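# Seat a loose roof panel flat from a scissor lift

## Task

From a raised scissor lift, with your upper body poking up through an open bay of a roof frame, get the roof panel ahead of you, which currently sits out of place, lying flat and properly seated in its own bay. Every other panel has to remain in its bay, nothing may be knocked out of the work area or dropped below the platform, and the robot must not tip over or be left leaning at the end.

## Robot and tools

ROBOT. A Rainbow Robotics RB-Y1: a wheeled base (two drive wheels, two rear casters), a folding leg and torso, a head with head_camera, and a left and a right arm, each ending in a parallel gripper with a wrist camera (left_wrist_camera, right_wrist_camera) in a case that juts sideways and can strike things. The base is 0.58 m wide, extends 0.10 m in front of the drive axle and 0.57 m behind it, and needs a 0.58 m radius circle to spin in place. Here the robot stands on a raised lift, so any driving risks rolling off the edge; the base does not halt on contact.

FRAMES. Everything is in metres. The base frame has its origin on the floor between the drive wheels, x ahead, y to the left, z up. The chest, left_hand and right_hand readings are in this frame; a hand point is the spot between its finger pads, fingers extend along the hand's -z, pads close along its x. The odometry frame is the base frame as it was at the scene start; base_odometry counts wheel rotation only (slip looks like travel), heading in rad, left positive, -3.142 to 3.142.

move. All keys except cameras and blocking form one action. Allowed combinations: base and/or joints (plus optional min_time_s, contact_limits); target alone or with min_time_s; contact_limits alone. No keys just reports state and pictures.
- base: one object {x_m_s, turn_rad_s, for_s}. These are velocities, not a place: x_m_s forward speed (0.005 to 0.4 m/s either sign, or 0), turn_rad_s leftward turn rate (0.02 to 1.509 either sign, or 0), for_s duration 0.1 to 5 s. No sideways motion. Accelerates at 0.4 m/s² (turn 0.5 rad/s²), so it coasts up to 1 s (turn 3.1 s) after for_s. If |x| + 0.27|turn| exceeds 0.4 both are scaled down.
- joints: a single dictionary covering both arms, torso and head, keyed by joint name; each value is an absolute target in rad (grippers: opening in m, 0 to 0.1). Torso: torso_squat_rad 0 to 1.2 (higher lowers a level chest), torso_shift_rad -0.3 to 0.6 (hips forward), torso_pitch_rad -0.2 to 1.4 (forward bow), torso_yaw_rad -1.5 to 1.5 (left positive; raise both shoulder rolls 0.2+ first). Combined torso limits: squat+shift <= 1.52; squat-shift+pitch <= 1.57; shift+0.5pitch-0.4squat <= 0.7; shift+0.3pitch-0.5squat <= 0.39. Arms: shoulder_pitch ±2.356 (negative swings forward/up), left shoulder_roll 0 to 3.141 and right -3.141 to 0 (outward), shoulder_yaw ±2.094, elbow -2.617 to 0.01 (negative bends), forearm_roll ±3.141, wrist_pitch -1.57 to 1.919, hand_roll ±2.705. Head: head_pan_rad ±0.523, head_tilt_rad -0.35 to 1.57 (positive looks down).
- target: one hand only, {side: "left"|"right", x, y, z, quat_wxyz}; an absolute pose of the hand point in the base frame, x y z in m within -3 to 3, quat as four numbers w,x,y,z in the form the hand lines print. It is converted once into arm angles, so the hand travels a curved path; split long moves into short steps. Result: reached (within 10 mm and 2 degrees), short (with error), or refused (with reason). Cannot be sent while another move runs.
- min_time_s: 0.1 to 8 s, a lower bound on each arm, head and torso motion.
- contact_limits: {left_gripper_m, right_gripper_m} in mA, 200 to 672.5; sticks until changed, starts at 672.5. Grip force scales with (limit - 100). To grip, command an opening at least 0.005 m under the object width; off_target is then normal.
- blocking: true (default) waits for rest; false returns in about 0.5 s.

wait {seconds 0 to 10, cameras}; stop {cameras} brakes everything; zoom_image {camera, region [x0,y0,x1,y1] in pixels, at most 504x504}, from the latest full image; finished_scene {scene} ends the scene irreversibly. head_camera is 896x504, wrist cameras 644x364; cameras defaults to all, [] gives none.

RESULTS. Status words: done, moving, reached, short, refused, off_target (resting away from target, maybe still pushing), not_followed (collision check withheld an arm), stopped, contact_stop (torso only), time_out, limit_stop_at_<name> (own-body guard or built-in limit), torque_fault, limit_stop_at_motor_heat. A refusal or any stop you did not order cancels the remaining move, wait and finished_scene calls of that reply; an invalid call (unknown key) does not. A contact_stop or time_out on one joint halts its whole group (torso, left arm, right arm). on_its_own lists uncommanded behaviour. Other lines: lidar_m (12 ranges, sector 1 ahead, counter-clockwise, '-' empty, at 0.23 m height), motor_effort per wheel in % with peak in brackets (above ~30 at rest suggests pushing), wheel_motors_off, joint torques and external torques (arm joint order, no gripper), wrist force/torque in hand axes (offsets up to 16 N), motor temperatures, camera calibration changes.

AVOID. Arms pressing or striking each other, fingers and camera cases included; keep shoulder rolls about 0.5 rad outward when both reach forward. Contact torque reaching joint limits (elbow 31.6, shoulders 61.6, wrist joints 22 N m) freezes the robot 10 s. Holding stretched or loaded poses heats motors; 80 °C brakes the arm. Keep loads within 3 kg per arm and not far ahead, and avoid hard pushes on the frame: the robot can slide, twist or tip. Do not shove panels loose, knock items off the platform, or drop or fling the panel; it must stay seated after you let go.

Each tool is called as a command line: name --argument value for each argument, lists and objects as JSON in quotes; but a table of rows of numbers goes row by row, as --pt "numbers of a row", without its own name.

## Session

move

Scene clock: 0.00 s.
Joint torques (N m): no reading
External joint torques (N m): no reading
Motor temperatures (°C): left_arm=[35 35 32 39 42 40 37] | right_arm=[32 39 35 39 38 35 36]
Wrist force (N): no reading
Wrist torque (N m): no reading
Wrist force, peak (N): no reading
base_odometry: x=+0.000 y=+0.000 heading=+0.000
lidar_m: 2.87 1.03 0.54 0.74 0.64 1.15 2.91 1.09 0.73 0.74 0.64 1.08
base_status: not commanded
joint_positions: torso_squat_rad=+0.350 torso_shift_rad=+0.000 torso_pitch_rad=+0.000 torso_yaw_rad=+0.000 left_shoulder_pitch_rad=-0.416 left_shoulder_roll_rad=+1.816 left_shoulder_yaw_rad=+0.562 left_elbow_rad=-2.568 left_forearm_roll_rad=-1.523 left_wrist_pitch_rad=-1.474 left_hand_roll_rad=-0.343 left_gripper_m=+0.101 right_shoulder_pitch_rad=-0.449 right_shoulder_roll_rad=-1.810 right_shoulder_yaw_rad=-0.532 right_elbow_rad=-2.568 right_forearm_roll_rad=+1.524 right_wrist_pitch_rad=-1.481 right_hand_roll_rad=+0.342 right_gripper_m=+0.099 head_pan_rad=+0.000 head_tilt_rad=+0.400
joint_status: not commanded
wheel_motors_off: 0
motor_effort: left_wheel=-1 right_wheel=+1
chest: x=-0.2280 y=-0.0002 z=+1.2475 quat_wxyz=(+1.000, +0.000, +0.000, +0.000) (m; base frame)
left_hand: x=+0.0753 y=+0.2497 z=+1.3731 quat_wxyz=(-0.626, +0.330, +0.330, -0.625) (m; base frame)
right_hand: x=+0.0753 y=-0.2503 z=+1.3727 quat_wxyz=(-0.625, -0.330, +0.330, +0.626) (m; base frame)
pictures: head_camera, left_wrist_camera, right_wrist_camera

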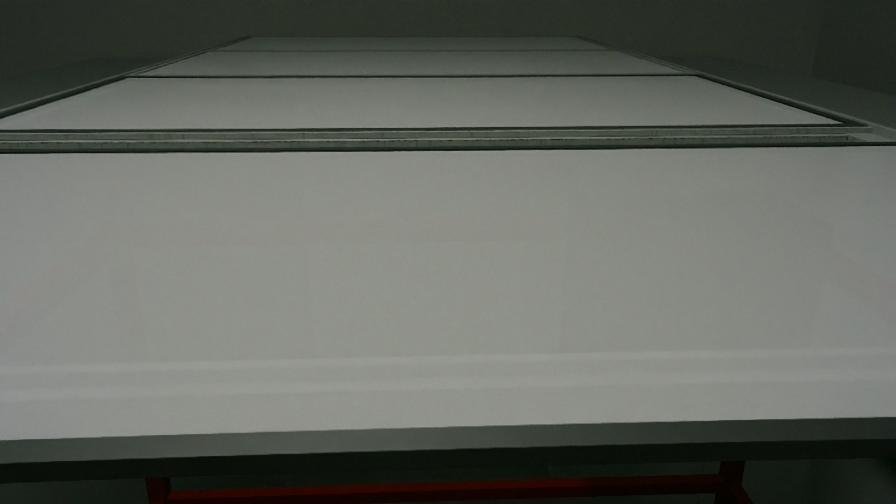

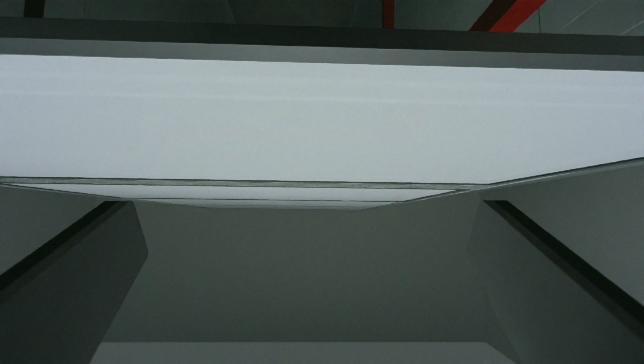

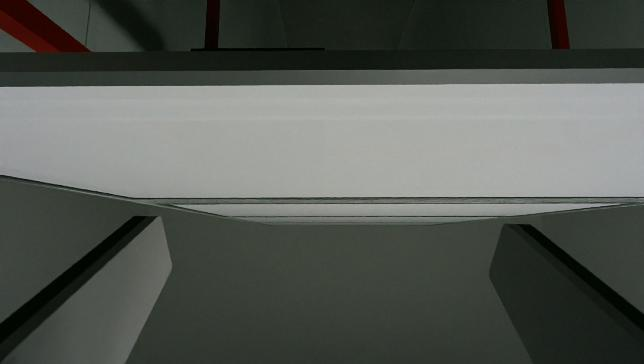

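move --joints '{"head_pan_rad": 0.5, "head_tilt_rad": 0.6}' --cameras '["head_camera"]'

move --joints '{"head_pan_rad": -0.5, "head_tilt_rad": 0.6}' --cameras '["head_camera"]'

move --joints '{"head_pan_rad": 0.0, "head_tilt_rad": 1.0}' --cameras '["head_camera"]'

move --joints '{"head_pan_rad": 0.0, "head_tilt_rad": 0.0}' --cameras '["head_camera"]'

Scene clock: 1.27 s.
Joint torques (N m): left_arm=[-6.02 8.62 4.89 6.71 -1.71 0.39 -0.12] | right_arm=[-4.73 -9.77 -6.63 6.35 1.38 0.59 0.02]
External joint torques (N m): left_arm=[-0.3 -0.97 -0.67 -0.12 -0.14 -0.09 -0.11] | right_arm=[0.42 -0.42 -1.68 0.12 0.09 0.12 0.01]
Motor temperatures (°C): left_arm=[35 35 32 39 42 40 37] | right_arm=[32 39 35 39 38 35 36]
Wrist force (N): left_arm=[-1.6 -6.3 -6.4] | right_arm=[5.1 -3.1 3.0]
Wrist torque (N m): left_arm=[1.30 0.09 0.17] | right_arm=[0.43 0.30 0.13]
Wrist force, peak (N): left_arm=[-1.8 -6.5 -6.8] | right_arm=[5.1 -3.3 3.3]
move: done
base_odometry: x=+0.000 y=+0.000 heading=+0.000
lidar_m: 2.86 1.05 0.54 0.74 0.64 1.13 2.90 1.07 0.72 0.75 0.64 1.08
base_status: not commanded
joint_positions: torso_squat_rad=+0.350 torso_shift_rad=+0.000 torso_pitch_rad=+0.000 torso_yaw_rad=+0.000 left_shoulder_pitch_rad=-0.416 left_shoulder_roll_rad=+1.816 left_shoulder_yaw_rad=+0.562 left_elbow_rad=-2.568 left_forearm_roll_rad=-1.523 left_wrist_pitch_rad=-1.474 left_hand_roll_rad=-0.343 left_gripper_m=+0.101 right_shoulder_pitch_rad=-0.449 right_shoulder_roll_rad=-1.810 right_shoulder_yaw_rad=-0.532 right_elbow_rad=-2.568 right_forearm_roll_rad=+1.524 right_wrist_pitch_rad=-1.481 right_hand_roll_rad=+0.342 right_gripper_m=+0.099 head_pan_rad=+0.500 head_tilt_rad=+0.600
joint_status: all done
wheel_motors_off: 0
motor_effort: left_wheel=-1(1) right_wheel=+0(4)
chest: x=-0.2280 y=-0.0002 z=+1.2475 quat_wxyz=(+1.000, +0.000, +0.000, +0.000) (m; base frame)
left_hand: x=+0.0753 y=+0.2497 z=+1.3731 quat_wxyz=(-0.626, +0.330, +0.330, -0.625) (m; base frame)
right_hand: x=+0.0753 y=-0.2503 z=+1.3727 quat_wxyz=(-0.625, -0.330, +0.330, +0.626) (m; base frame)
pictures: head_camera
camera_calibration:
head_camera: T_world_to_cam=[[0.442628, -0.896505, 0.0189539, 0.05955], [-0.465607, -0.247845, -0.849578, 1.19099], [0.766348, 0.367222, -0.527122, 0.859182], [0, 0, 0, 1]] pos_world=[-0.130259, 0.0330554, 1.4636]

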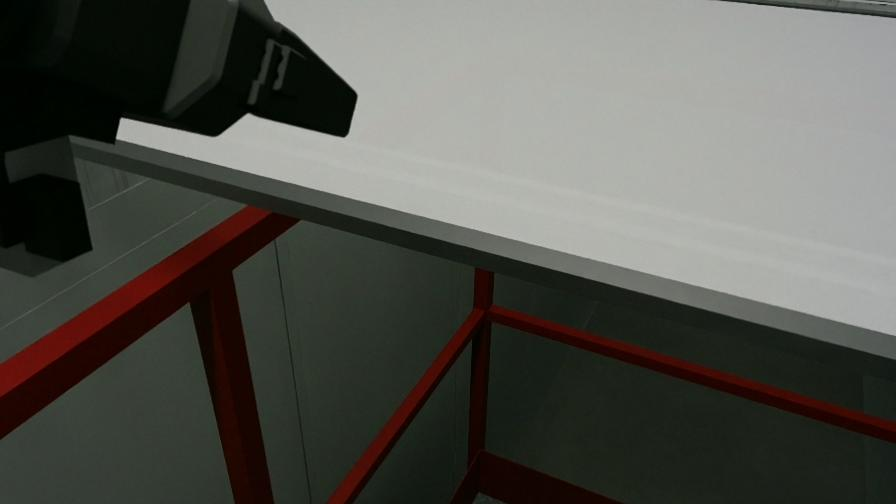

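Scene clock: 2.60 s.
Joint torques (N m): left_arm=[-6.16 8.97 4.91 6.67 -1.61 0.47 -0.16] | right_arm=[-4.63 -9.43 -7.01 6.41 1.27 0.5 0.15]
External joint torques (N m): left_arm=[-0.44 -0.62 -0.65 -0.16 -0.04 -0.01 -0.15] | right_arm=[0.52 -0.08 -2.05 0.17 -0.02 0.03 0.15]
Motor temperatures (°C): left_arm=[35 35 32 39 42 40 37] | right_arm=[32 39 35 39 38 35 36]
Wrist force (N): left_arm=[-1.4 -6.4 -6.2] | right_arm=[5.1 -3.2 3.2]
Wrist torque (N m): left_arm=[1.32 0.11 0.15] | right_arm=[0.43 0.30 0.12]
Wrist force, peak (N): left_arm=[-1.4 -6.7 -6.8] | right_arm=[5.3 -3.2 3.3]
move: done
base_odometry: x=+0.000 y=+0.000 heading=+0.000
lidar_m: 2.85 1.04 0.52 0.74 0.65 1.12 2.90 1.07 0.72 0.74 0.64 1.07
base_status: not commanded
joint_positions: torso_squat_rad=+0.350 torso_shift_rad=+0.000 torso_pitch_rad=+0.000 torso_yaw_rad=+0.000 left_shoulder_pitch_rad=-0.416 left_shoulder_roll_rad=+1.816 left_shoulder_yaw_rad=+0.562 left_elbow_rad=-2.568 left_forearm_roll_rad=-1.523 left_wrist_pitch_rad=-1.474 left_hand_roll_rad=-0.343 left_gripper_m=+0.101 right_shoulder_pitch_rad=-0.449 right_shoulder_roll_rad=-1.810 right_shoulder_yaw_rad=-0.532 right_elbow_rad=-2.568 right_forearm_roll_rad=+1.524 right_wrist_pitch_rad=-1.481 right_hand_roll_rad=+0.342 right_gripper_m=+0.099 head_pan_rad=-0.500 head_tilt_rad=+0.600
joint_status: all done
wheel_motors_off: 0
motor_effort: left_wheel=+0(1) right_wheel=-2(3)
chest: x=-0.2280 y=-0.0002 z=+1.2475 quat_wxyz=(+1.000, +0.000, +0.000, +0.000) (m; base frame)
left_hand: x=+0.0753 y=+0.2497 z=+1.3731 quat_wxyz=(-0.626, +0.330, +0.330, -0.625) (m; base frame)
right_hand: x=+0.0753 y=-0.2503 z=+1.3727 quat_wxyz=(-0.625, -0.330, +0.330, +0.626) (m; base frame)
pictures: head_camera
camera_calibration:
head_camera: T_world_to_cam=[[-0.515219, -0.856846, 0.0190803, -0.137878], [-0.460618, 0.258057, -0.849257, 1.19168], [0.722759, -0.446342, -0.527635, 0.850643], [0, 0, 0, 1]] pos_world=[-0.136938, -0.0459832, 1.4635]

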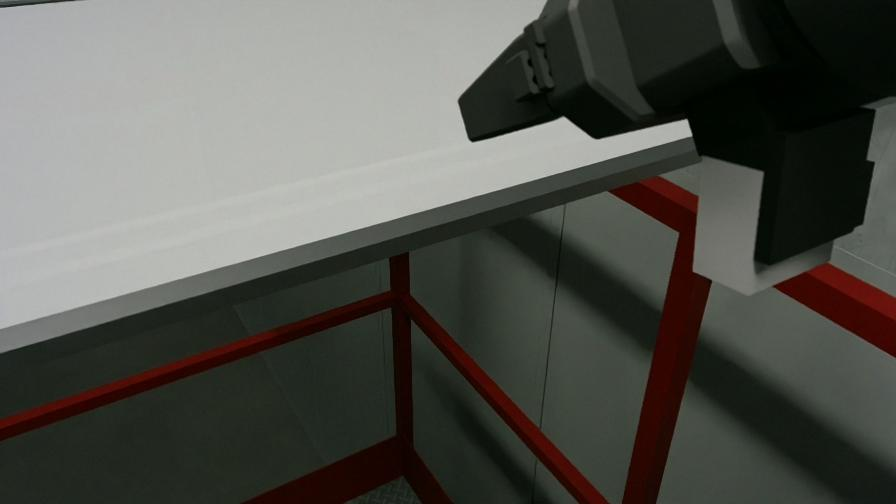

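Scene clock: 3.60 s.
Joint torques (N m): left_arm=[-6.17 8.69 4.64 6.68 -1.65 0.49 -0.23] | right_arm=[-4.78 -9.31 -6.89 6.46 1.17 0.58 0.13]
External joint torques (N m): left_arm=[-0.45 -0.9 -0.91 -0.15 -0.09 0.01 -0.22] | right_arm=[0.37 0.04 -1.93 0.23 -0.12 0.11 0.12]
Motor temperatures (°C): left_arm=[35 35 32 39 42 40 37] | right_arm=[32 39 35 39 38 35 36]
Wrist force (N): left_arm=[-1.6 -6.5 -6.5] | right_arm=[5.1 -3.2 3.2]
Wrist torque (N m): left_arm=[1.33 0.09 0.15] | right_arm=[0.44 0.31 0.13]
Wrist force, peak (N): left_arm=[-1.4 -6.3 -6.9] | right_arm=[5.3 -3.3 3.1]
move: done
base_odometry: x=+0.000 y=+0.000 heading=+0.000
lidar_m: 2.87 1.05 0.52 0.74 0.64 1.14 2.90 1.08 0.72 0.74 0.65 1.06
base_status: not commanded
joint_positions: torso_squat_rad=+0.350 torso_shift_rad=+0.000 torso_pitch_rad=+0.000 torso_yaw_rad=+0.000 left_shoulder_pitch_rad=-0.416 left_shoulder_roll_rad=+1.816 left_shoulder_yaw_rad=+0.562 left_elbow_rad=-2.568 left_forearm_roll_rad=-1.523 left_wrist_pitch_rad=-1.474 left_hand_roll_rad=-0.343 left_gripper_m=+0.101 right_shoulder_pitch_rad=-0.449 right_shoulder_roll_rad=-1.810 right_shoulder_yaw_rad=-0.532 right_elbow_rad=-2.568 right_forearm_roll_rad=+1.524 right_wrist_pitch_rad=-1.481 right_hand_roll_rad=+0.342 right_gripper_m=+0.099 head_pan_rad=+0.000 head_tilt_rad=+1.000
joint_status: all done
wheel_motors_off: 0
motor_effort: left_wheel=+0(1) right_wheel=-1(4)
chest: x=-0.2280 y=-0.0002 z=+1.2475 quat_wxyz=(+1.000, +0.000, +0.000, +0.000) (m; base frame)
left_hand: x=+0.0753 y=+0.2497 z=+1.3731 quat_wxyz=(-0.626, +0.330, +0.330, -0.625) (m; base frame)
right_hand: x=+0.0753 y=-0.2503 z=+1.3727 quat_wxyz=(-0.625, -0.330, +0.330, +0.626) (m; base frame)
pictures: head_camera
camera_calibration:
head_camera: T_world_to_cam=[[-0.0304863, -0.998973, 0.0335069, -0.0589746], [-0.81682, 0.00557862, -0.576866, 0.723922], [0.576087, -0.0449556, -0.816151, 1.23824], [0, 0, 0, 1]] pos_world=[-0.123817, -0.00728677, 1.43017]

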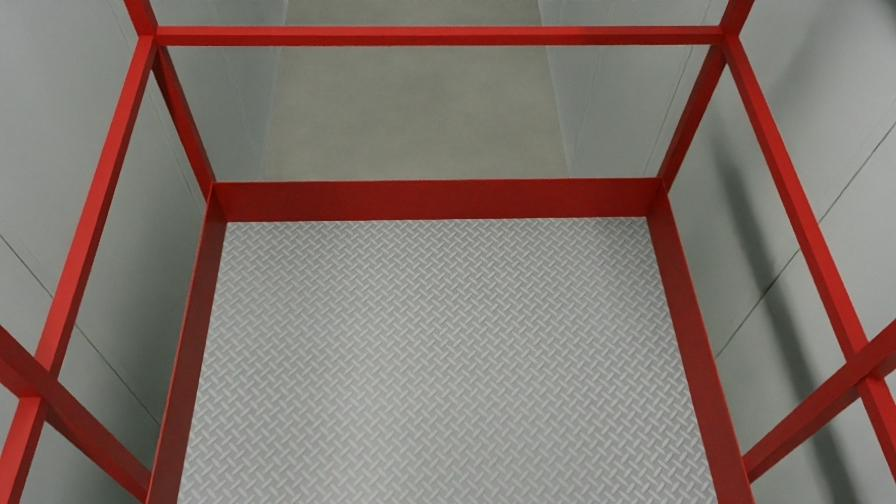

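Scene clock: 4.93 s.
Joint torques (N m): left_arm=[-6.16 8.79 4.62 6.84 -1.58 0.43 -0.17] | right_arm=[-4.69 -9.38 -6.67 6.5 1.29 0.69 -0.07]
External joint torques (N m): left_arm=[-0.44 -0.8 -0.93 0.01 -0.01 -0.05 -0.16] | right_arm=[0.46 -0.03 -1.72 0.27 0 0.22 -0.08]
Motor temperatures (°C): left_arm=[35 35 32 39 42 40 37] | right_arm=[32 39 35 39 38 35 36]
Wrist force (N): left_arm=[-1.0 -6.6 -6.4] | right_arm=[5.1 -3.2 3.2]
Wrist torque (N m): left_arm=[1.34 0.15 0.16] | right_arm=[0.45 0.30 0.13]
Wrist force, peak (N): left_arm=[-1.3 -6.6 -6.6] | right_arm=[5.1 -3.3 3.4]
move: done
base_odometry: x=+0.000 y=+0.000 heading=+0.000
lidar_m: 2.86 1.04 0.53 0.74 0.65 1.13 2.90 1.07 0.72 0.74 0.63 1.08
base_status: not commanded
joint_positions: torso_squat_rad=+0.350 torso_shift_rad=+0.000 torso_pitch_rad=+0.000 torso_yaw_rad=+0.000 left_shoulder_pitch_rad=-0.416 left_shoulder_roll_rad=+1.816 left_shoulder_yaw_rad=+0.562 left_elbow_rad=-2.568 left_forearm_roll_rad=-1.523 left_wrist_pitch_rad=-1.474 left_hand_roll_rad=-0.343 left_gripper_m=+0.101 right_shoulder_pitch_rad=-0.449 right_shoulder_roll_rad=-1.810 right_shoulder_yaw_rad=-0.532 right_elbow_rad=-2.568 right_forearm_roll_rad=+1.524 right_wrist_pitch_rad=-1.481 right_hand_roll_rad=+0.342 right_gripper_m=+0.099 head_pan_rad=+0.000 head_tilt_rad=+0.000
joint_status: all done
wheel_motors_off: 0
motor_effort: left_wheel=-1(1) right_wheel=-1(4)
chest: x=-0.2280 y=-0.0002 z=+1.2475 quat_wxyz=(+1.000, +0.000, +0.000, +0.000) (m; base frame)
left_hand: x=+0.0753 y=+0.2497 z=+1.3731 quat_wxyz=(-0.626, +0.330, +0.330, -0.625) (m; base frame)
right_hand: x=+0.0753 y=-0.2503 z=+1.3727 quat_wxyz=(-0.625, -0.330, +0.330, +0.626) (m; base frame)
pictures: head_camera
camera_calibration:
head_camera: T_world_to_cam=[[-0.0451594, -0.99895, -0.00777108, -0.00220253], [0.044056, 0.00577993, -0.999012, 1.51232], [0.998008, -0.0454571, 0.0437487, 0.0803859], [0, 0, 0, 1]] pos_world=[-0.146952, -0.00728719, 1.50729]

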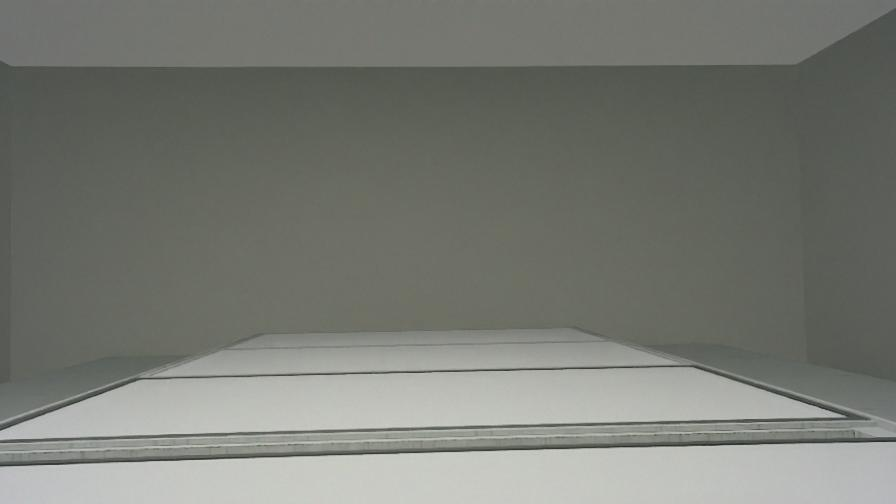

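move --joints '{"head_pan_rad": 0.0, "head_tilt_rad": 0.3}'

zoom_image --camera "head_camera" --region '[0, 150, 448, 402]'

zoom_image --camera "head_camera" --region '[448, 150, 896, 402]'

zoom_image --camera "left_wrist_camera" --region '[322, 0, 644, 364]'

zoom_image --camera "right_wrist_camera" --region '[0, 0, 322, 364]'

Scene clock: 7.03 s.
Joint torques (N m): left_arm=[-5.98 8.5 4.8 6.58 -1.61 0.53 -0.23] | right_arm=[-4.85 -9.65 -6.65 6.45 0.98 0.58 0.16]
External joint torques (N m): left_arm=[-0.26 -1.09 -0.76 -0.25 -0.04 0.05 -0.21] | right_arm=[0.3 -0.3 -1.7 0.22 -0.3 0.12 0.15]
Motor temperatures (°C): left_arm=[35 35 32 39 42 40 37] | right_arm=[32 39 35 39 38 35 36]
Wrist force (N): left_arm=[-1.3 -6.3 -6.8] | right_arm=[5.1 -3.0 3.1]
Wrist torque (N m): left_arm=[1.31 0.14 0.16] | right_arm=[0.42 0.30 0.12]
Wrist force, peak (N): left_arm=[-1.6 -6.9 -6.6] | right_arm=[5.2 -3.2 3.2]
move: done
base_odometry: x=+0.000 y=+0.000 heading=+0.000
lidar_m: 2.86 1.05 0.54 0.74 0.64 1.13 2.89 1.07 0.72 0.74 0.64 1.07
base_status: not commanded
joint_positions: torso_squat_rad=+0.350 torso_shift_rad=+0.000 torso_pitch_rad=+0.000 torso_yaw_rad=+0.000 left_shoulder_pitch_rad=-0.416 left_shoulder_roll_rad=+1.816 left_shoulder_yaw_rad=+0.562 left_elbow_rad=-2.568 left_forearm_roll_rad=-1.523 left_wrist_pitch_rad=-1.474 left_hand_roll_rad=-0.343 left_gripper_m=+0.101 right_shoulder_pitch_rad=-0.449 right_shoulder_roll_rad=-1.810 right_shoulder_yaw_rad=-0.532 right_elbow_rad=-2.568 right_forearm_roll_rad=+1.524 right_wrist_pitch_rad=-1.481 right_hand_roll_rad=+0.342 right_gripper_m=+0.099 head_pan_rad=+0.000 head_tilt_rad=+0.300
joint_status: all done
wheel_motors_off: 0
motor_effort: left_wheel=-1(1) right_wheel=-1(3)
chest: x=-0.2280 y=-0.0002 z=+1.2475 quat_wxyz=(+1.000, +0.000, +0.000, +0.000) (m; base frame)
left_hand: x=+0.0753 y=+0.2497 z=+1.3731 quat_wxyz=(-0.626, +0.330, +0.330, -0.625) (m; base frame)
right_hand: x=+0.0753 y=-0.2503 z=+1.3727 quat_wxyz=(-0.625, -0.330, +0.330, +0.626) (m; base frame)
pictures: head_camera, left_wrist_camera, right_wrist_camera
camera_calibration:
head_camera: T_world_to_cam=[[-0.0452458, -0.998959, 0.00587179, -0.02198], [-0.253067, 0.0057757, -0.967431, 1.40545], [0.96639, -0.0452582, -0.253065, 0.503503], [0, 0, 0, 1]] pos_world=[-0.131903, -0.00728692, 1.48722]

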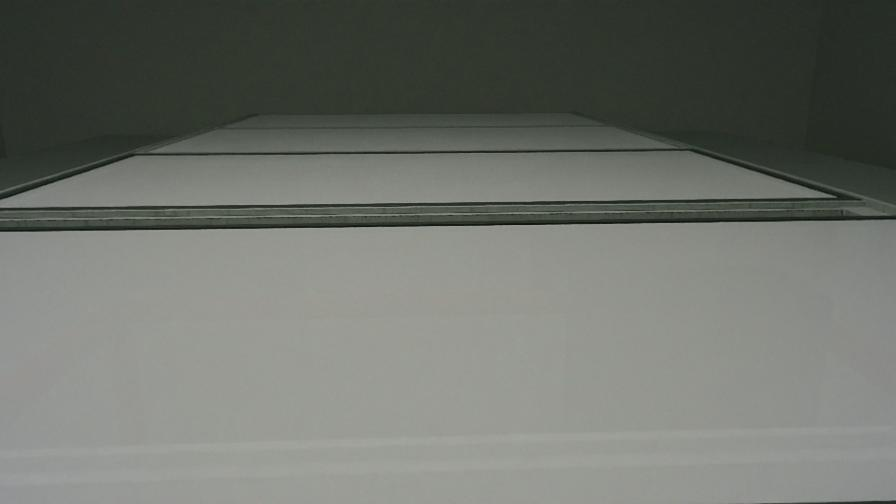

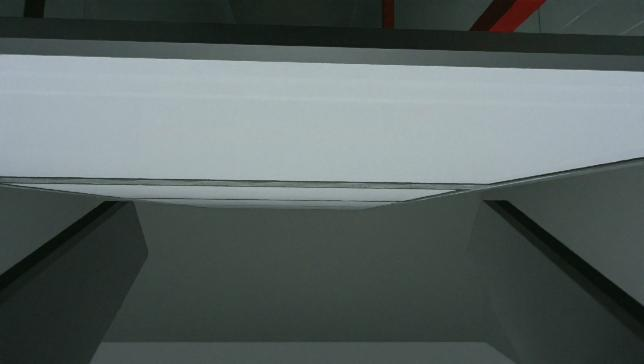

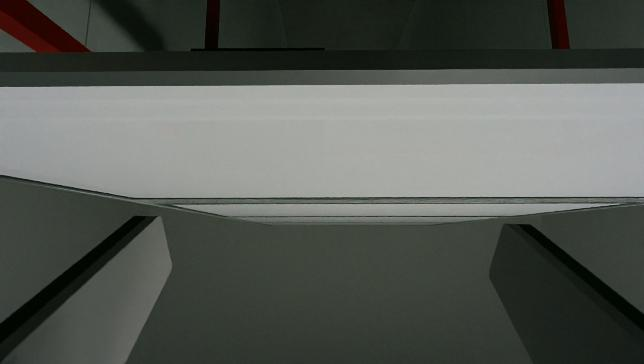

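Scaled by 1.125 from the camera's 896x504 image, which has a finer 1280x720 frame.

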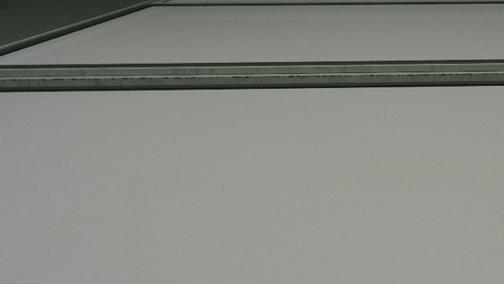

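Scaled by 1.125 from the camera's 896x504 image, which has a finer 1280x720 frame.

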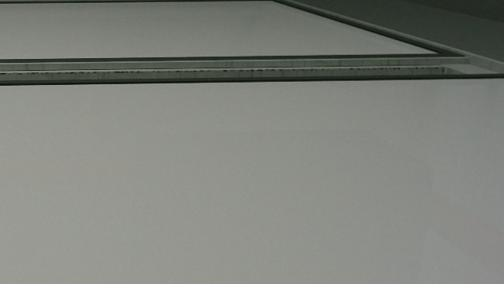

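Scaled by 1.385 from the camera's 644x364 image, which has a finer 1265x715 frame.

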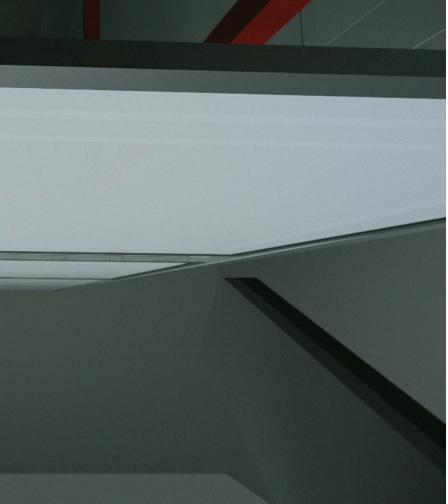

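Scaled by 1.385 from the camera's 644x364 image, which has a finer 1265x715 frame.

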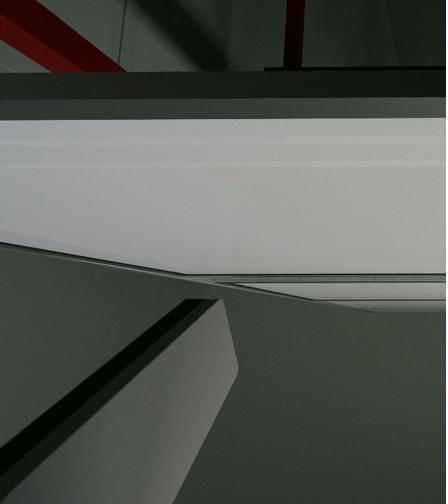

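move --joints '{"head_pan_rad": 0.0, "head_tilt_rad": 0.5}' --cameras '["head_camera"]'

zoom_image --camera "head_camera" --region '[0, 300, 300, 469]'

zoom_image --camera "head_camera" --region '[596, 300, 896, 469]'

move --joints '{"head_pan_rad": 0.523, "head_tilt_rad": 0.35}' --cameras '["head_camera"]'

move --joints '{"head_pan_rad": -0.523, "head_tilt_rad": 0.35}' --cameras '["head_camera"]'

Scene clock: 8.20 s.
Joint torques (N m): left_arm=[-6.13 8.35 5 6.61 -1.61 0.51 -0.22] | right_arm=[-4.49 -9.58 -6.45 6.44 1.34 0.5 0.07]
External joint torques (N m): left_arm=[-0.41 -1.24 -0.56 -0.22 -0.05 0.03 -0.21] | right_arm=[0.66 -0.23 -1.5 0.2 0.05 0.03 0.06]
Motor temperatures (°C): left_arm=[35 35 32 39 42 40 37] | right_arm=[32 39 35 39 38 35 36]
Wrist force (N): left_arm=[-1.7 -6.1 -6.5] | right_arm=[5.0 -3.1 3.5]
Wrist torque (N m): left_arm=[1.29 0.08 0.15] | right_arm=[0.43 0.28 0.13]
Wrist force, peak (N): left_arm=[-1.5 -6.7 -6.6] | right_arm=[5.2 -3.2 3.3]
move: done
base_odometry: x=+0.000 y=+0.000 heading=+0.000
lidar_m: 2.88 1.03 0.52 0.74 0.65 1.13 2.89 1.08 0.72 0.74 0.63 1.08
base_status: not commanded
joint_positions: torso_squat_rad=+0.350 torso_shift_rad=+0.000 torso_pitch_rad=+0.000 torso_yaw_rad=+0.000 left_shoulder_pitch_rad=-0.416 left_shoulder_roll_rad=+1.816 left_shoulder_yaw_rad=+0.562 left_elbow_rad=-2.568 left_forearm_roll_rad=-1.523 left_wrist_pitch_rad=-1.474 left_hand_roll_rad=-0.343 left_gripper_m=+0.101 right_shoulder_pitch_rad=-0.449 right_shoulder_roll_rad=-1.810 right_shoulder_yaw_rad=-0.532 right_elbow_rad=-2.568 right_forearm_roll_rad=+1.524 right_wrist_pitch_rad=-1.481 right_hand_roll_rad=+0.342 right_gripper_m=+0.099 head_pan_rad=+0.000 head_tilt_rad=+0.500
joint_status: all done
wheel_motors_off: 0
motor_effort: left_wheel=-1(1) right_wheel=+0(4)
chest: x=-0.2280 y=-0.0002 z=+1.2475 quat_wxyz=(+1.000, +0.000, +0.000, +0.000) (m; base frame)
left_hand: x=+0.0753 y=+0.2497 z=+1.3731 quat_wxyz=(-0.626, +0.330, +0.330, -0.625) (m; base frame)
right_hand: x=+0.0753 y=-0.2503 z=+1.3727 quat_wxyz=(-0.625, -0.330, +0.330, +0.626) (m; base frame)
pictures: head_camera
camera_calibration:
head_camera: T_world_to_cam=[[-0.0430884, -0.998963, 0.0146967, -0.0343177], [-0.44026, 0.0057807, -0.897852, 1.26609], [0.896836, -0.0451574, -0.440053, 0.75988], [0, 0, 0, 1]] pos_world=[-0.125556, -0.00728678, 1.47166]

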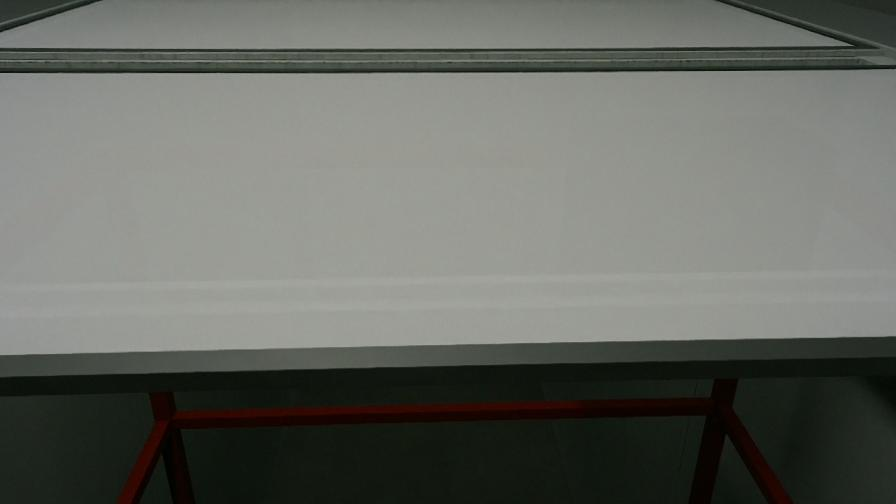

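Scaled by 1.680 from the camera's 896x504 image, which has a finer 1280x720 frame.

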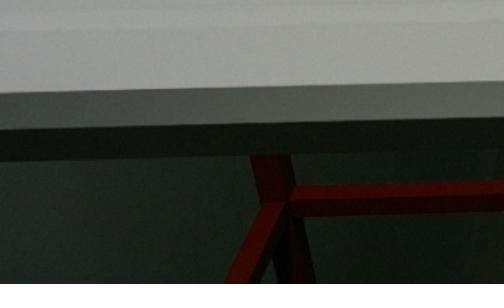

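Scaled by 1.680 from the camera's 896x504 image, which has a finer 1280x720 frame.

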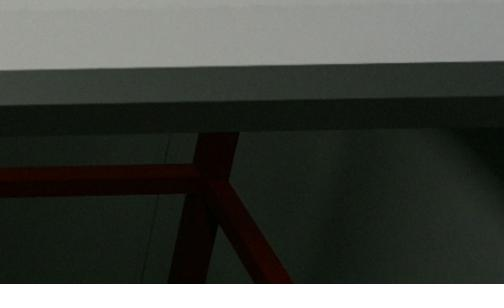

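Scene clock: 9.23 s.
Joint torques (N m): left_arm=[-6.06 8.53 5.03 6.51 -1.73 0.49 -0.18] | right_arm=[-4.56 -9.75 -6.49 6.56 1.23 0.49 0.08]
External joint torques (N m): left_arm=[-0.34 -1.06 -0.53 -0.31 -0.16 0.02 -0.17] | right_arm=[0.59 -0.4 -1.54 0.33 -0.06 0.02 0.07]
Motor temperatures (°C): left_arm=[35 35 32 39 42 40 37] | right_arm=[32 39 35 39 38 35 36]
Wrist force (N): left_arm=[-1.5 -6.2 -6.7] | right_arm=[5.0 -3.1 3.2]
Wrist torque (N m): left_arm=[1.31 0.11 0.16] | right_arm=[0.44 0.29 0.12]
Wrist force, peak (N): left_arm=[-1.6 -6.7 -6.7] | right_arm=[5.2 -3.3 3.3]
move: done
base_odometry: x=+0.000 y=+0.000 heading=+0.000
lidar_m: 2.85 1.05 0.53 0.74 0.65 1.13 2.91 1.06 0.72 0.74 0.65 1.07
base_status: not commanded
joint_positions: torso_squat_rad=+0.350 torso_shift_rad=+0.000 torso_pitch_rad=+0.000 torso_yaw_rad=+0.000 left_shoulder_pitch_rad=-0.416 left_shoulder_roll_rad=+1.816 left_shoulder_yaw_rad=+0.562 left_elbow_rad=-2.568 left_forearm_roll_rad=-1.523 left_wrist_pitch_rad=-1.474 left_hand_roll_rad=-0.343 left_gripper_m=+0.101 right_shoulder_pitch_rad=-0.449 right_shoulder_roll_rad=-1.810 right_shoulder_yaw_rad=-0.532 right_elbow_rad=-2.568 right_forearm_roll_rad=+1.524 right_wrist_pitch_rad=-1.481 right_hand_roll_rad=+0.342 right_gripper_m=+0.099 head_pan_rad=+0.523 head_tilt_rad=+0.350
joint_status: all done
wheel_motors_off: 0
motor_effort: left_wheel=-1(1) right_wheel=+1(4)
chest: x=-0.2280 y=-0.0002 z=+1.2475 quat_wxyz=(+1.000, +0.000, +0.000, +0.000) (m; base frame)
left_hand: x=+0.0753 y=+0.2497 z=+1.3731 quat_wxyz=(-0.626, +0.330, +0.330, -0.625) (m; base frame)
right_hand: x=+0.0753 y=-0.2503 z=+1.3727 quat_wxyz=(-0.625, -0.330, +0.330, +0.626) (m; base frame)
pictures: head_camera
camera_calibration:
head_camera: T_world_to_cam=[[0.460063, -0.887849, 0.00818487, 0.0787906], [-0.263545, -0.145354, -0.953633, 1.38323], [0.847872, 0.436574, -0.30086, 0.548506], [0, 0, 0, 1]] pos_world=[-0.136769, 0.0315488, 1.48347]

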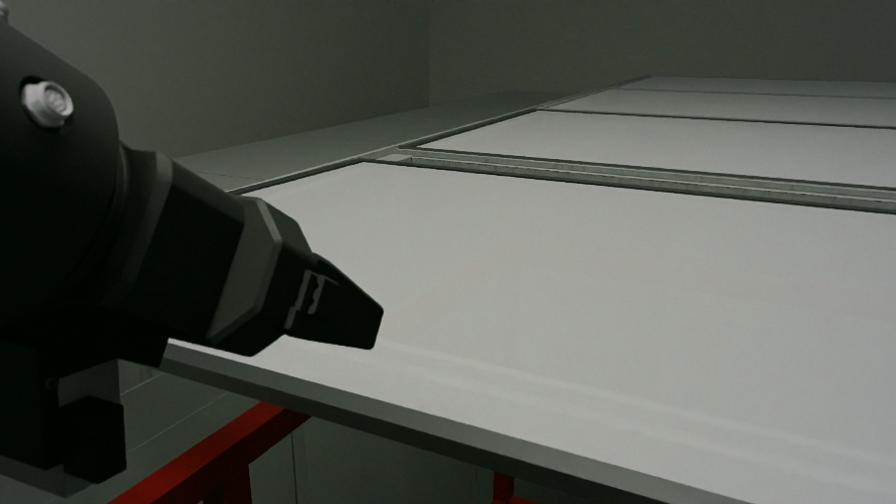

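Scene clock: 10.60 s.
Joint torques (N m): left_arm=[-6.06 8.88 5 6.7 -1.63 0.59 -0.24] | right_arm=[-4.46 -9.74 -6.57 6.48 1.41 0.52 0.33]
External joint torques (N m): left_arm=[-0.35 -0.71 -0.56 -0.13 -0.06 0.12 -0.22] | right_arm=[0.69 -0.39 -1.61 0.25 0.12 0.06 0.32]
Motor temperatures (°C): left_arm=[35 35 32 39 42 40 37] | right_arm=[32 39 35 39 38 35 36]
Wrist force (N): left_arm=[-1.6 -6.3 -6.4] | right_arm=[4.9 -3.2 3.3]
Wrist torque (N m): left_arm=[1.32 0.08 0.16] | right_arm=[0.44 0.28 0.12]
Wrist force, peak (N): left_arm=[-1.7 -6.8 -6.5] | right_arm=[5.2 -3.3 3.2]
move: done
base_odometry: x=+0.000 y=+0.000 heading=+0.000
lidar_m: 2.86 1.04 0.54 0.75 0.65 1.13 2.90 1.08 0.72 0.74 0.64 1.07
base_status: not commanded
joint_positions: torso_squat_rad=+0.350 torso_shift_rad=+0.000 torso_pitch_rad=+0.000 torso_yaw_rad=+0.000 left_shoulder_pitch_rad=-0.416 left_shoulder_roll_rad=+1.816 left_shoulder_yaw_rad=+0.562 left_elbow_rad=-2.568 left_forearm_roll_rad=-1.523 left_wrist_pitch_rad=-1.474 left_hand_roll_rad=-0.343 left_gripper_m=+0.101 right_shoulder_pitch_rad=-0.449 right_shoulder_roll_rad=-1.810 right_shoulder_yaw_rad=-0.532 right_elbow_rad=-2.568 right_forearm_roll_rad=+1.524 right_wrist_pitch_rad=-1.481 right_hand_roll_rad=+0.342 right_gripper_m=+0.099 head_pan_rad=-0.523 head_tilt_rad=+0.350
joint_status: all done
wheel_motors_off: 0
motor_effort: left_wheel=-1(1) right_wheel=-3(3)
chest: x=-0.2280 y=-0.0002 z=+1.2475 quat_wxyz=(+1.000, +0.000, +0.000, +0.000) (m; base frame)
left_hand: x=+0.0753 y=+0.2497 z=+1.3731 quat_wxyz=(-0.626, +0.330, +0.330, -0.625) (m; base frame)
right_hand: x=+0.0753 y=-0.2503 z=+1.3727 quat_wxyz=(-0.625, -0.330, +0.330, +0.626) (m; base frame)
pictures: head_camera
camera_calibration:
head_camera: T_world_to_cam=[[-0.537511, -0.843216, 0.00827354, -0.12681], [-0.258364, 0.15534, -0.953477, 1.38422], [0.802702, -0.514641, -0.301354, 0.539578], [0, 0, 0, 1]] pos_world=[-0.143649, -0.0442632, 1.48347]

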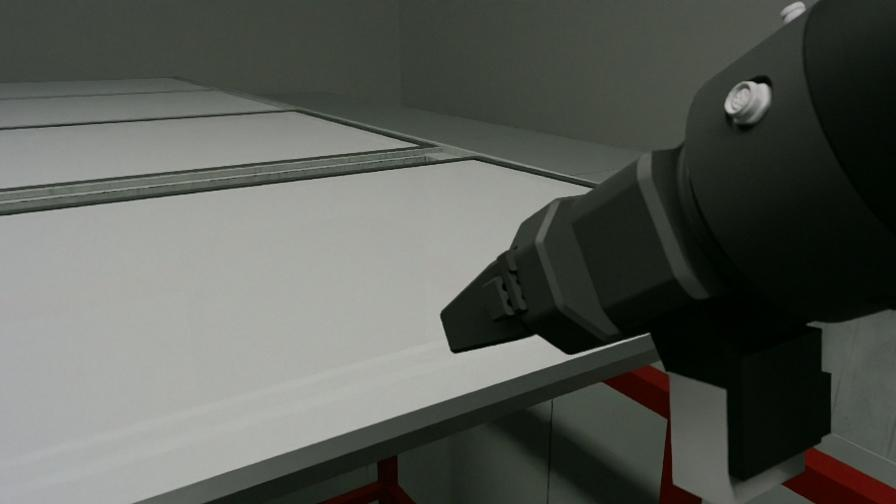

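zoom_image --camera "head_camera" --region '[370, 120, 530, 210]'

move --joints '{"head_pan_rad": 0.523, "head_tilt_rad": 0.35}' --cameras '["head_camera"]'

zoom_image --camera "head_camera" --region '[300, 120, 460, 210]'

zoom_image --camera "left_wrist_camera" --region '[400, 120, 560, 210]'

Scaled by 3.150 from the camera's 896x504 image, which has a finer 1280x720 frame.

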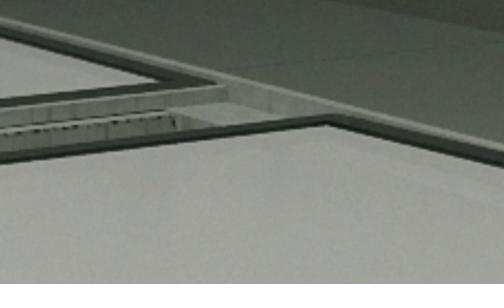

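Scene clock: 14.67 s.
Joint torques (N m): left_arm=[-6.32 8.71 4.82 6.61 -1.61 0.47 -0.09] | right_arm=[-4.8 -9.97 -6.39 6.45 1.35 0.59 0.25]
External joint torques (N m): left_arm=[-0.6 -0.88 -0.73 -0.22 -0.04 -0.01 -0.08] | right_arm=[0.35 -0.62 -1.44 0.22 0.06 0.12 0.24]
Motor temperatures (°C): left_arm=[35 35 32 39 42 40 37] | right_arm=[32 39 35 39 38 35 36]
Wrist force (N): left_arm=[-1.4 -6.1 -6.4] | right_arm=[4.9 -3.2 3.1]
Wrist torque (N m): left_arm=[1.29 0.12 0.17] | right_arm=[0.45 0.28 0.14]
Wrist force, peak (N): left_arm=[-1.4 -6.8 -6.7] | right_arm=[5.3 -3.2 3.3]
move: done
base_odometry: x=+0.000 y=+0.000 heading=+0.000
lidar_m: 2.87 1.03 0.53 0.74 0.64 1.14 2.91 1.08 0.73 0.74 0.64 1.07
base_status: not commanded
joint_positions: torso_squat_rad=+0.350 torso_shift_rad=+0.000 torso_pitch_rad=+0.000 torso_yaw_rad=+0.000 left_shoulder_pitch_rad=-0.416 left_shoulder_roll_rad=+1.816 left_shoulder_yaw_rad=+0.562 left_elbow_rad=-2.568 left_forearm_roll_rad=-1.523 left_wrist_pitch_rad=-1.474 left_hand_roll_rad=-0.343 left_gripper_m=+0.101 right_shoulder_pitch_rad=-0.449 right_shoulder_roll_rad=-1.810 right_shoulder_yaw_rad=-0.532 right_elbow_rad=-2.568 right_forearm_roll_rad=+1.524 right_wrist_pitch_rad=-1.481 right_hand_roll_rad=+0.342 right_gripper_m=+0.099 head_pan_rad=+0.523 head_tilt_rad=+0.350
joint_status: all done
wheel_motors_off: 0
motor_effort: left_wheel=-1(1) right_wheel=+0(4)
chest: x=-0.2280 y=-0.0002 z=+1.2475 quat_wxyz=(+1.000, +0.000, +0.000, +0.000) (m; base frame)
left_hand: x=+0.0753 y=+0.2497 z=+1.3731 quat_wxyz=(-0.626, +0.330, +0.330, -0.625) (m; base frame)
right_hand: x=+0.0753 y=-0.2503 z=+1.3727 quat_wxyz=(-0.625, -0.330, +0.330, +0.626) (m; base frame)
pictures: head_camera
camera_calibration:
head_camera: T_world_to_cam=[[0.460063, -0.887849, 0.00818487, 0.0787906], [-0.263545, -0.145354, -0.953633, 1.38323], [0.847872, 0.436574, -0.30086, 0.548506], [0, 0, 0, 1]] pos_world=[-0.136769, 0.0315488, 1.48347]

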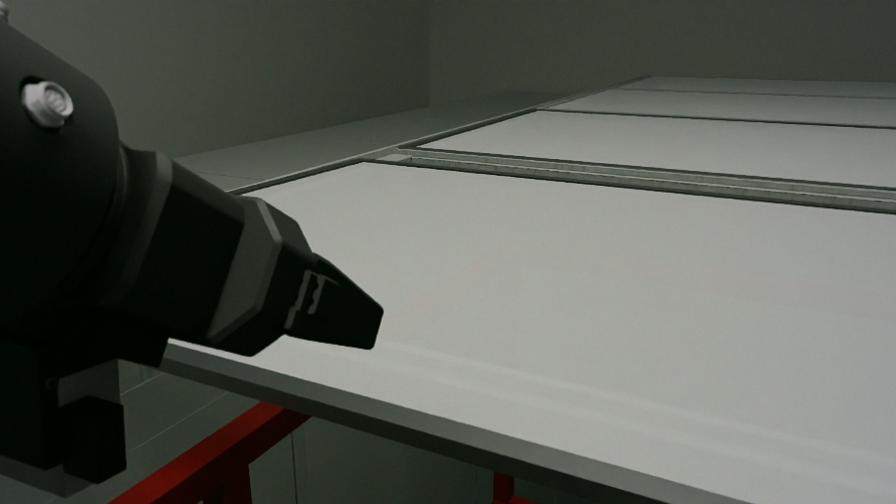

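Scaled by 3.150 from the camera's 896x504 image, which has a finer 1280x720 frame.

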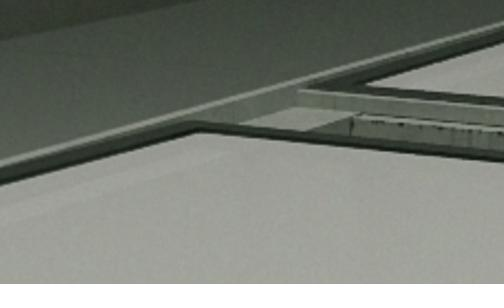

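This scene's latest camera images include none from left_wrist_camera. They are from: head_camera. left_wrist_camera's image comes with the result of a call that names it in "cameras".

move --joints '{"torso_squat_rad": 0.0, "head_pan_rad": 0.0, "head_tilt_rad": 0.5}'

move --joints '{"torso_yaw_rad": 0.6, "head_pan_rad": 0.5, "head_tilt_rad": 0.5}'

zoom_image --camera "head_camera" --region '[300, 150, 700, 375]'

Scene clock: 17.37 s.
Joint torques (N m): left_arm=[-5.72 8.92 4.79 6.59 -1.61 0.46 -0.22] | right_arm=[-4.71 -9.65 -6.54 6.56 1.24 0.72 0.09]
External joint torques (N m): left_arm=[0 -0.67 -0.77 -0.24 -0.04 -0.02 -0.21] | right_arm=[0.44 -0.3 -1.59 0.33 -0.04 0.25 0.08]
Motor temperatures (°C): left_arm=[35 35 32 39 42 40 37] | right_arm=[32 39 35 39 38 35 36]
Wrist force (N): left_arm=[-1.6 -6.1 -6.6] | right_arm=[4.9 -3.0 3.4]
Wrist torque (N m): left_arm=[1.29 0.10 0.16] | right_arm=[0.41 0.28 0.12]
Wrist force, peak (N): left_arm=[-1.5 -6.6 -6.7] | right_arm=[5.2 -3.2 3.3]
move: done
base_odometry: x=+0.000 y=+0.000 heading=+0.000
lidar_m: 2.86 1.03 0.53 0.75 0.65 1.13 2.90 1.07 0.71 0.74 0.64 1.07
base_status: not commanded
joint_positions: torso_squat_rad=+0.000 torso_shift_rad=+0.000 torso_pitch_rad=+0.000 torso_yaw_rad=+0.000 left_shoulder_pitch_rad=-0.416 left_shoulder_roll_rad=+1.816 left_shoulder_yaw_rad=+0.562 left_elbow_rad=-2.568 left_forearm_roll_rad=-1.523 left_wrist_pitch_rad=-1.474 left_hand_roll_rad=-0.343 left_gripper_m=+0.101 right_shoulder_pitch_rad=-0.449 right_shoulder_roll_rad=-1.810 right_shoulder_yaw_rad=-0.532 right_elbow_rad=-2.568 right_forearm_roll_rad=+1.524 right_wrist_pitch_rad=-1.481 right_hand_roll_rad=+0.342 right_gripper_m=+0.099 head_pan_rad=+0.000 head_tilt_rad=+0.500
joint_status: all done
wheel_motors_off: 0
motor_effort: left_wheel=-1(2) right_wheel=+0(4)
chest: x=-0.2279 y=-0.0002 z=+1.2899 quat_wxyz=(+1.000, +0.000, +0.000, +0.000) (m; base frame)
left_hand: x=+0.0753 y=+0.2497 z=+1.4155 quat_wxyz=(-0.626, +0.330, +0.330, -0.625) (m; base frame)
right_hand: x=+0.0753 y=-0.2503 z=+1.4151 quat_wxyz=(-0.625, -0.330, +0.330, +0.626) (m; base frame)
pictures: head_camera, left_wrist_camera, right_wrist_camera
camera_calibration:
head_camera: T_world_to_cam=[[-0.0430867, -0.998963, 0.0147063, -0.0349524], [-0.440381, 0.00577733, -0.897792, 1.30419], [0.896776, -0.0451593, -0.440173, 0.778668], [0, 0, 0, 1]] pos_world=[-0.125456, -0.00728678, 1.51416]
left_wrist_camera: T_world_to_cam=[[-0.0208574, 0.99967, 0.0150036, -0.271365], [0.101113, -0.0128207, 0.994792, -1.38499], [0.994656, 0.0222658, -0.100812, 0.137555], [0, 0, 0, 1]] pos_world=[-0.00243993, 0.250456, 1.39571]
right_wrist_camera: T_world_to_cam=[[0.0146244, 0.999753, -0.01671, 0.275631], [0.139357, 0.0145107, 0.990136, -1.37506], [0.990134, -0.0168088, -0.139111, 0.193626], [0, 0, 0, 1]] pos_world=[-0.00412261, -0.252356, 1.39303]

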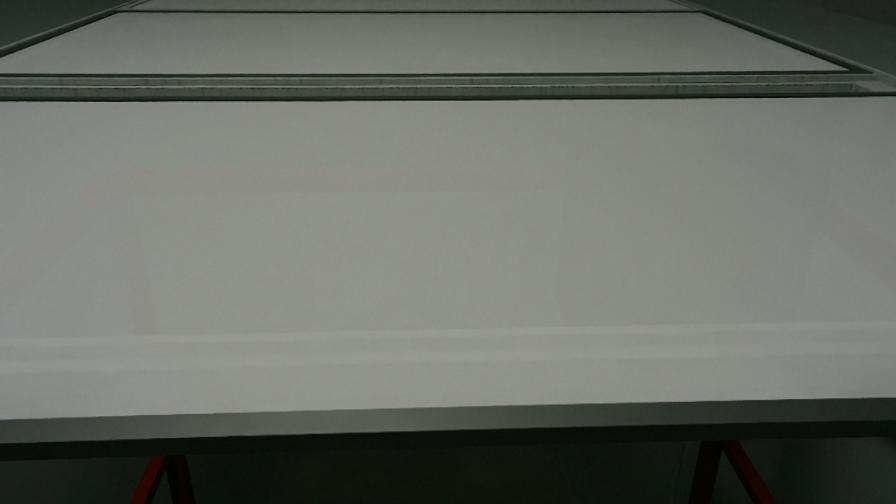

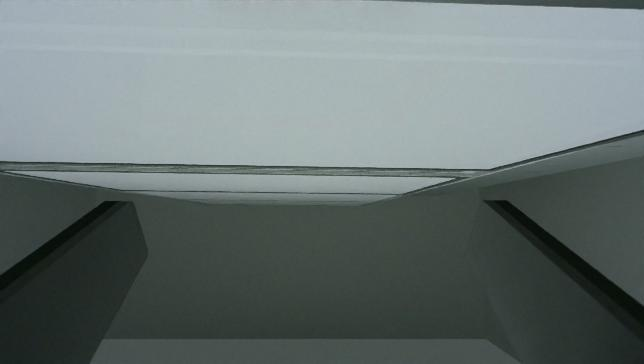

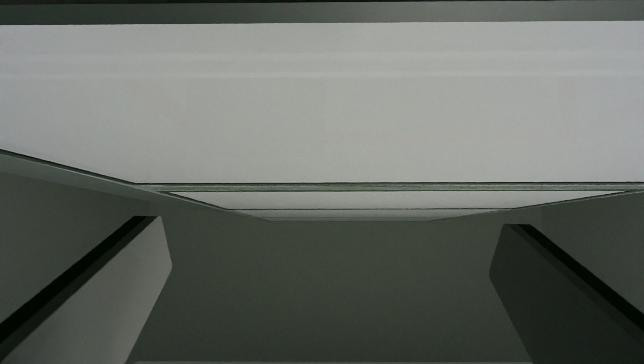

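Scene clock: 19.17 s.
Joint torques (N m): left_arm=[-6.04 8.93 4.65 6.56 -1.62 0.42 -0.21] | right_arm=[-4.54 -9.7 -6.3 6.6 1.26 0.64 0.08]
External joint torques (N m): left_arm=[-0.33 -0.66 -0.91 -0.27 -0.05 -0.05 -0.19] | right_arm=[0.61 -0.36 -1.35 0.37 -0.03 0.17 0.07]
Motor temperatures (°C): left_arm=[35 35 32 39 42 40 37] | right_arm=[32 39 35 39 38 35 36]
Wrist force (N): left_arm=[-1.6 -6.1 -6.7] | right_arm=[5.0 -3.0 3.6]
Wrist torque (N m): left_arm=[1.27 0.10 0.16] | right_arm=[0.41 0.30 0.12]
Wrist force, peak (N): left_arm=[-1.7 -6.4 -6.9] | right_arm=[5.3 -3.2 3.6]
move: done
base_odometry: x=+0.000 y=+0.000 heading=+0.000
lidar_m: 2.88 1.03 0.52 0.74 0.63 1.15 2.91 1.07 0.72 0.74 0.64 1.08
base_status: not commanded
joint_positions: torso_squat_rad=+0.000 torso_shift_rad=+0.000 torso_pitch_rad=+0.000 torso_yaw_rad=+0.600 left_shoulder_pitch_rad=-0.416 left_shoulder_roll_rad=+1.816 left_shoulder_yaw_rad=+0.562 left_elbow_rad=-2.568 left_forearm_roll_rad=-1.523 left_wrist_pitch_rad=-1.474 left_hand_roll_rad=-0.343 left_gripper_m=+0.101 right_shoulder_pitch_rad=-0.449 right_shoulder_roll_rad=-1.810 right_shoulder_yaw_rad=-0.532 right_elbow_rad=-2.568 right_forearm_roll_rad=+1.524 right_wrist_pitch_rad=-1.481 right_hand_roll_rad=+0.342 right_gripper_m=+0.099 head_pan_rad=+0.500 head_tilt_rad=+0.500
joint_status: all done
wheel_motors_off: 0
motor_effort: left_wheel=-1(2) right_wheel=+2(3)
chest: x=-0.2279 y=-0.0003 z=+1.2899 quat_wxyz=(+0.955, +0.000, +0.000, +0.296) (m; base frame)
left_hand: x=-0.1188 y=+0.3772 z=+1.4156 quat_wxyz=(-0.413, +0.217, +0.413, -0.782) (m; base frame)
right_hand: x=+0.1635 y=-0.0354 z=+1.4152 quat_wxyz=(-0.782, -0.413, +0.217, +0.413) (m; base frame)
pictures: head_camera, left_wrist_camera, right_wrist_camera
camera_calibration:
head_camera: T_world_to_cam=[[0.870763, -0.491479, 0.014852, 0.162591], [-0.204516, -0.389483, -0.89804, 1.35698], [0.447152, 0.778943, -0.439663, 0.677668], [0, 0, 0, 1]] pos_world=[-0.167074, 0.0805677, 1.51416]
left_wrist_camera: T_world_to_cam=[[-0.581711, 0.813256, 0.0150696, -0.39923], [0.090405, 0.0462313, 0.994831, -1.38746], [0.808356, 0.580067, -0.100416, 0.0947326], [0, 0, 0, 1]] pos_world=[-0.183382, 0.333869, 1.39581]
right_wrist_camera: T_world_to_cam=[[-0.55242, 0.833399, -0.0166633, 0.146347], [0.106518, 0.0904036, 0.990192, -1.38263], [0.826732, 0.545227, -0.138712, 0.155933], [0, 0, 0, 1]] pos_world=[0.0992041, -0.0819902, 1.39313]

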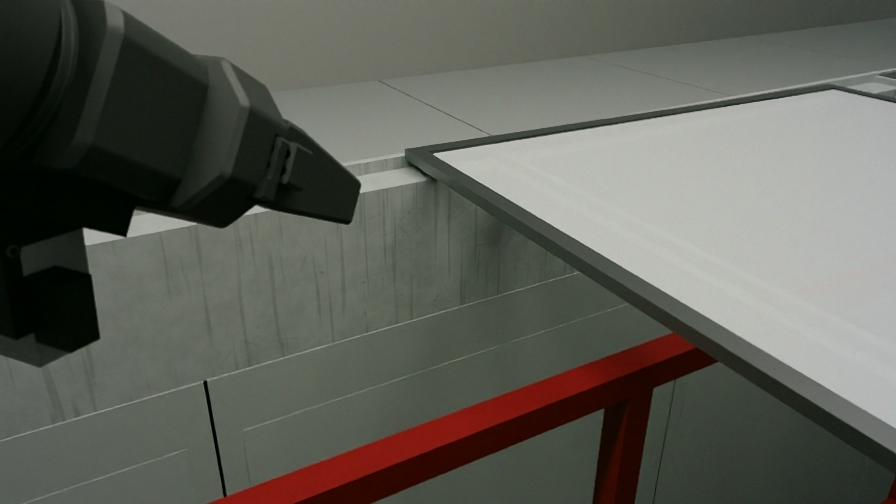

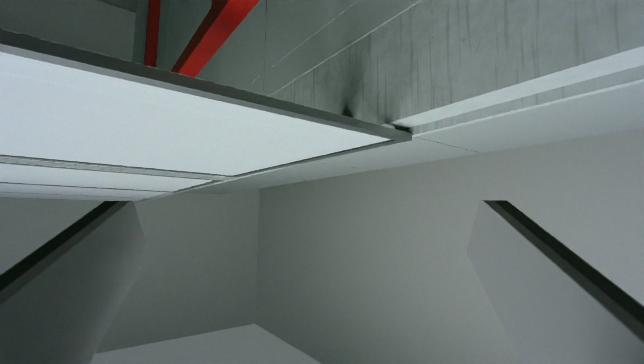

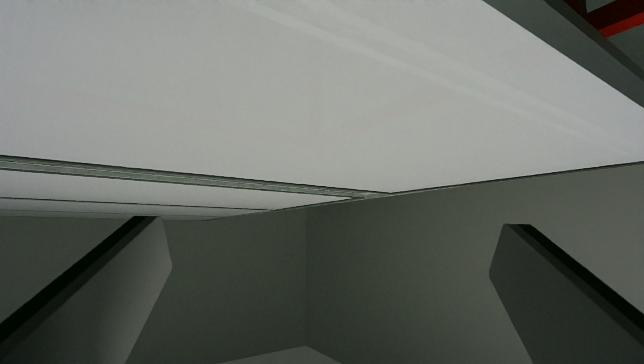

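Scaled by 1.260 from the camera's 896x504 image, which has a finer 1280x720 frame.

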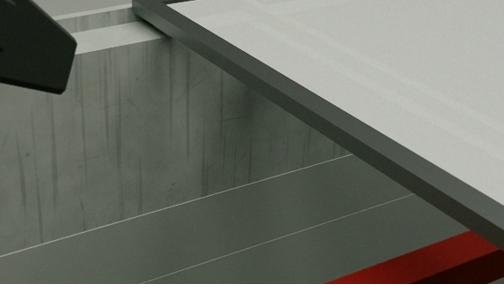

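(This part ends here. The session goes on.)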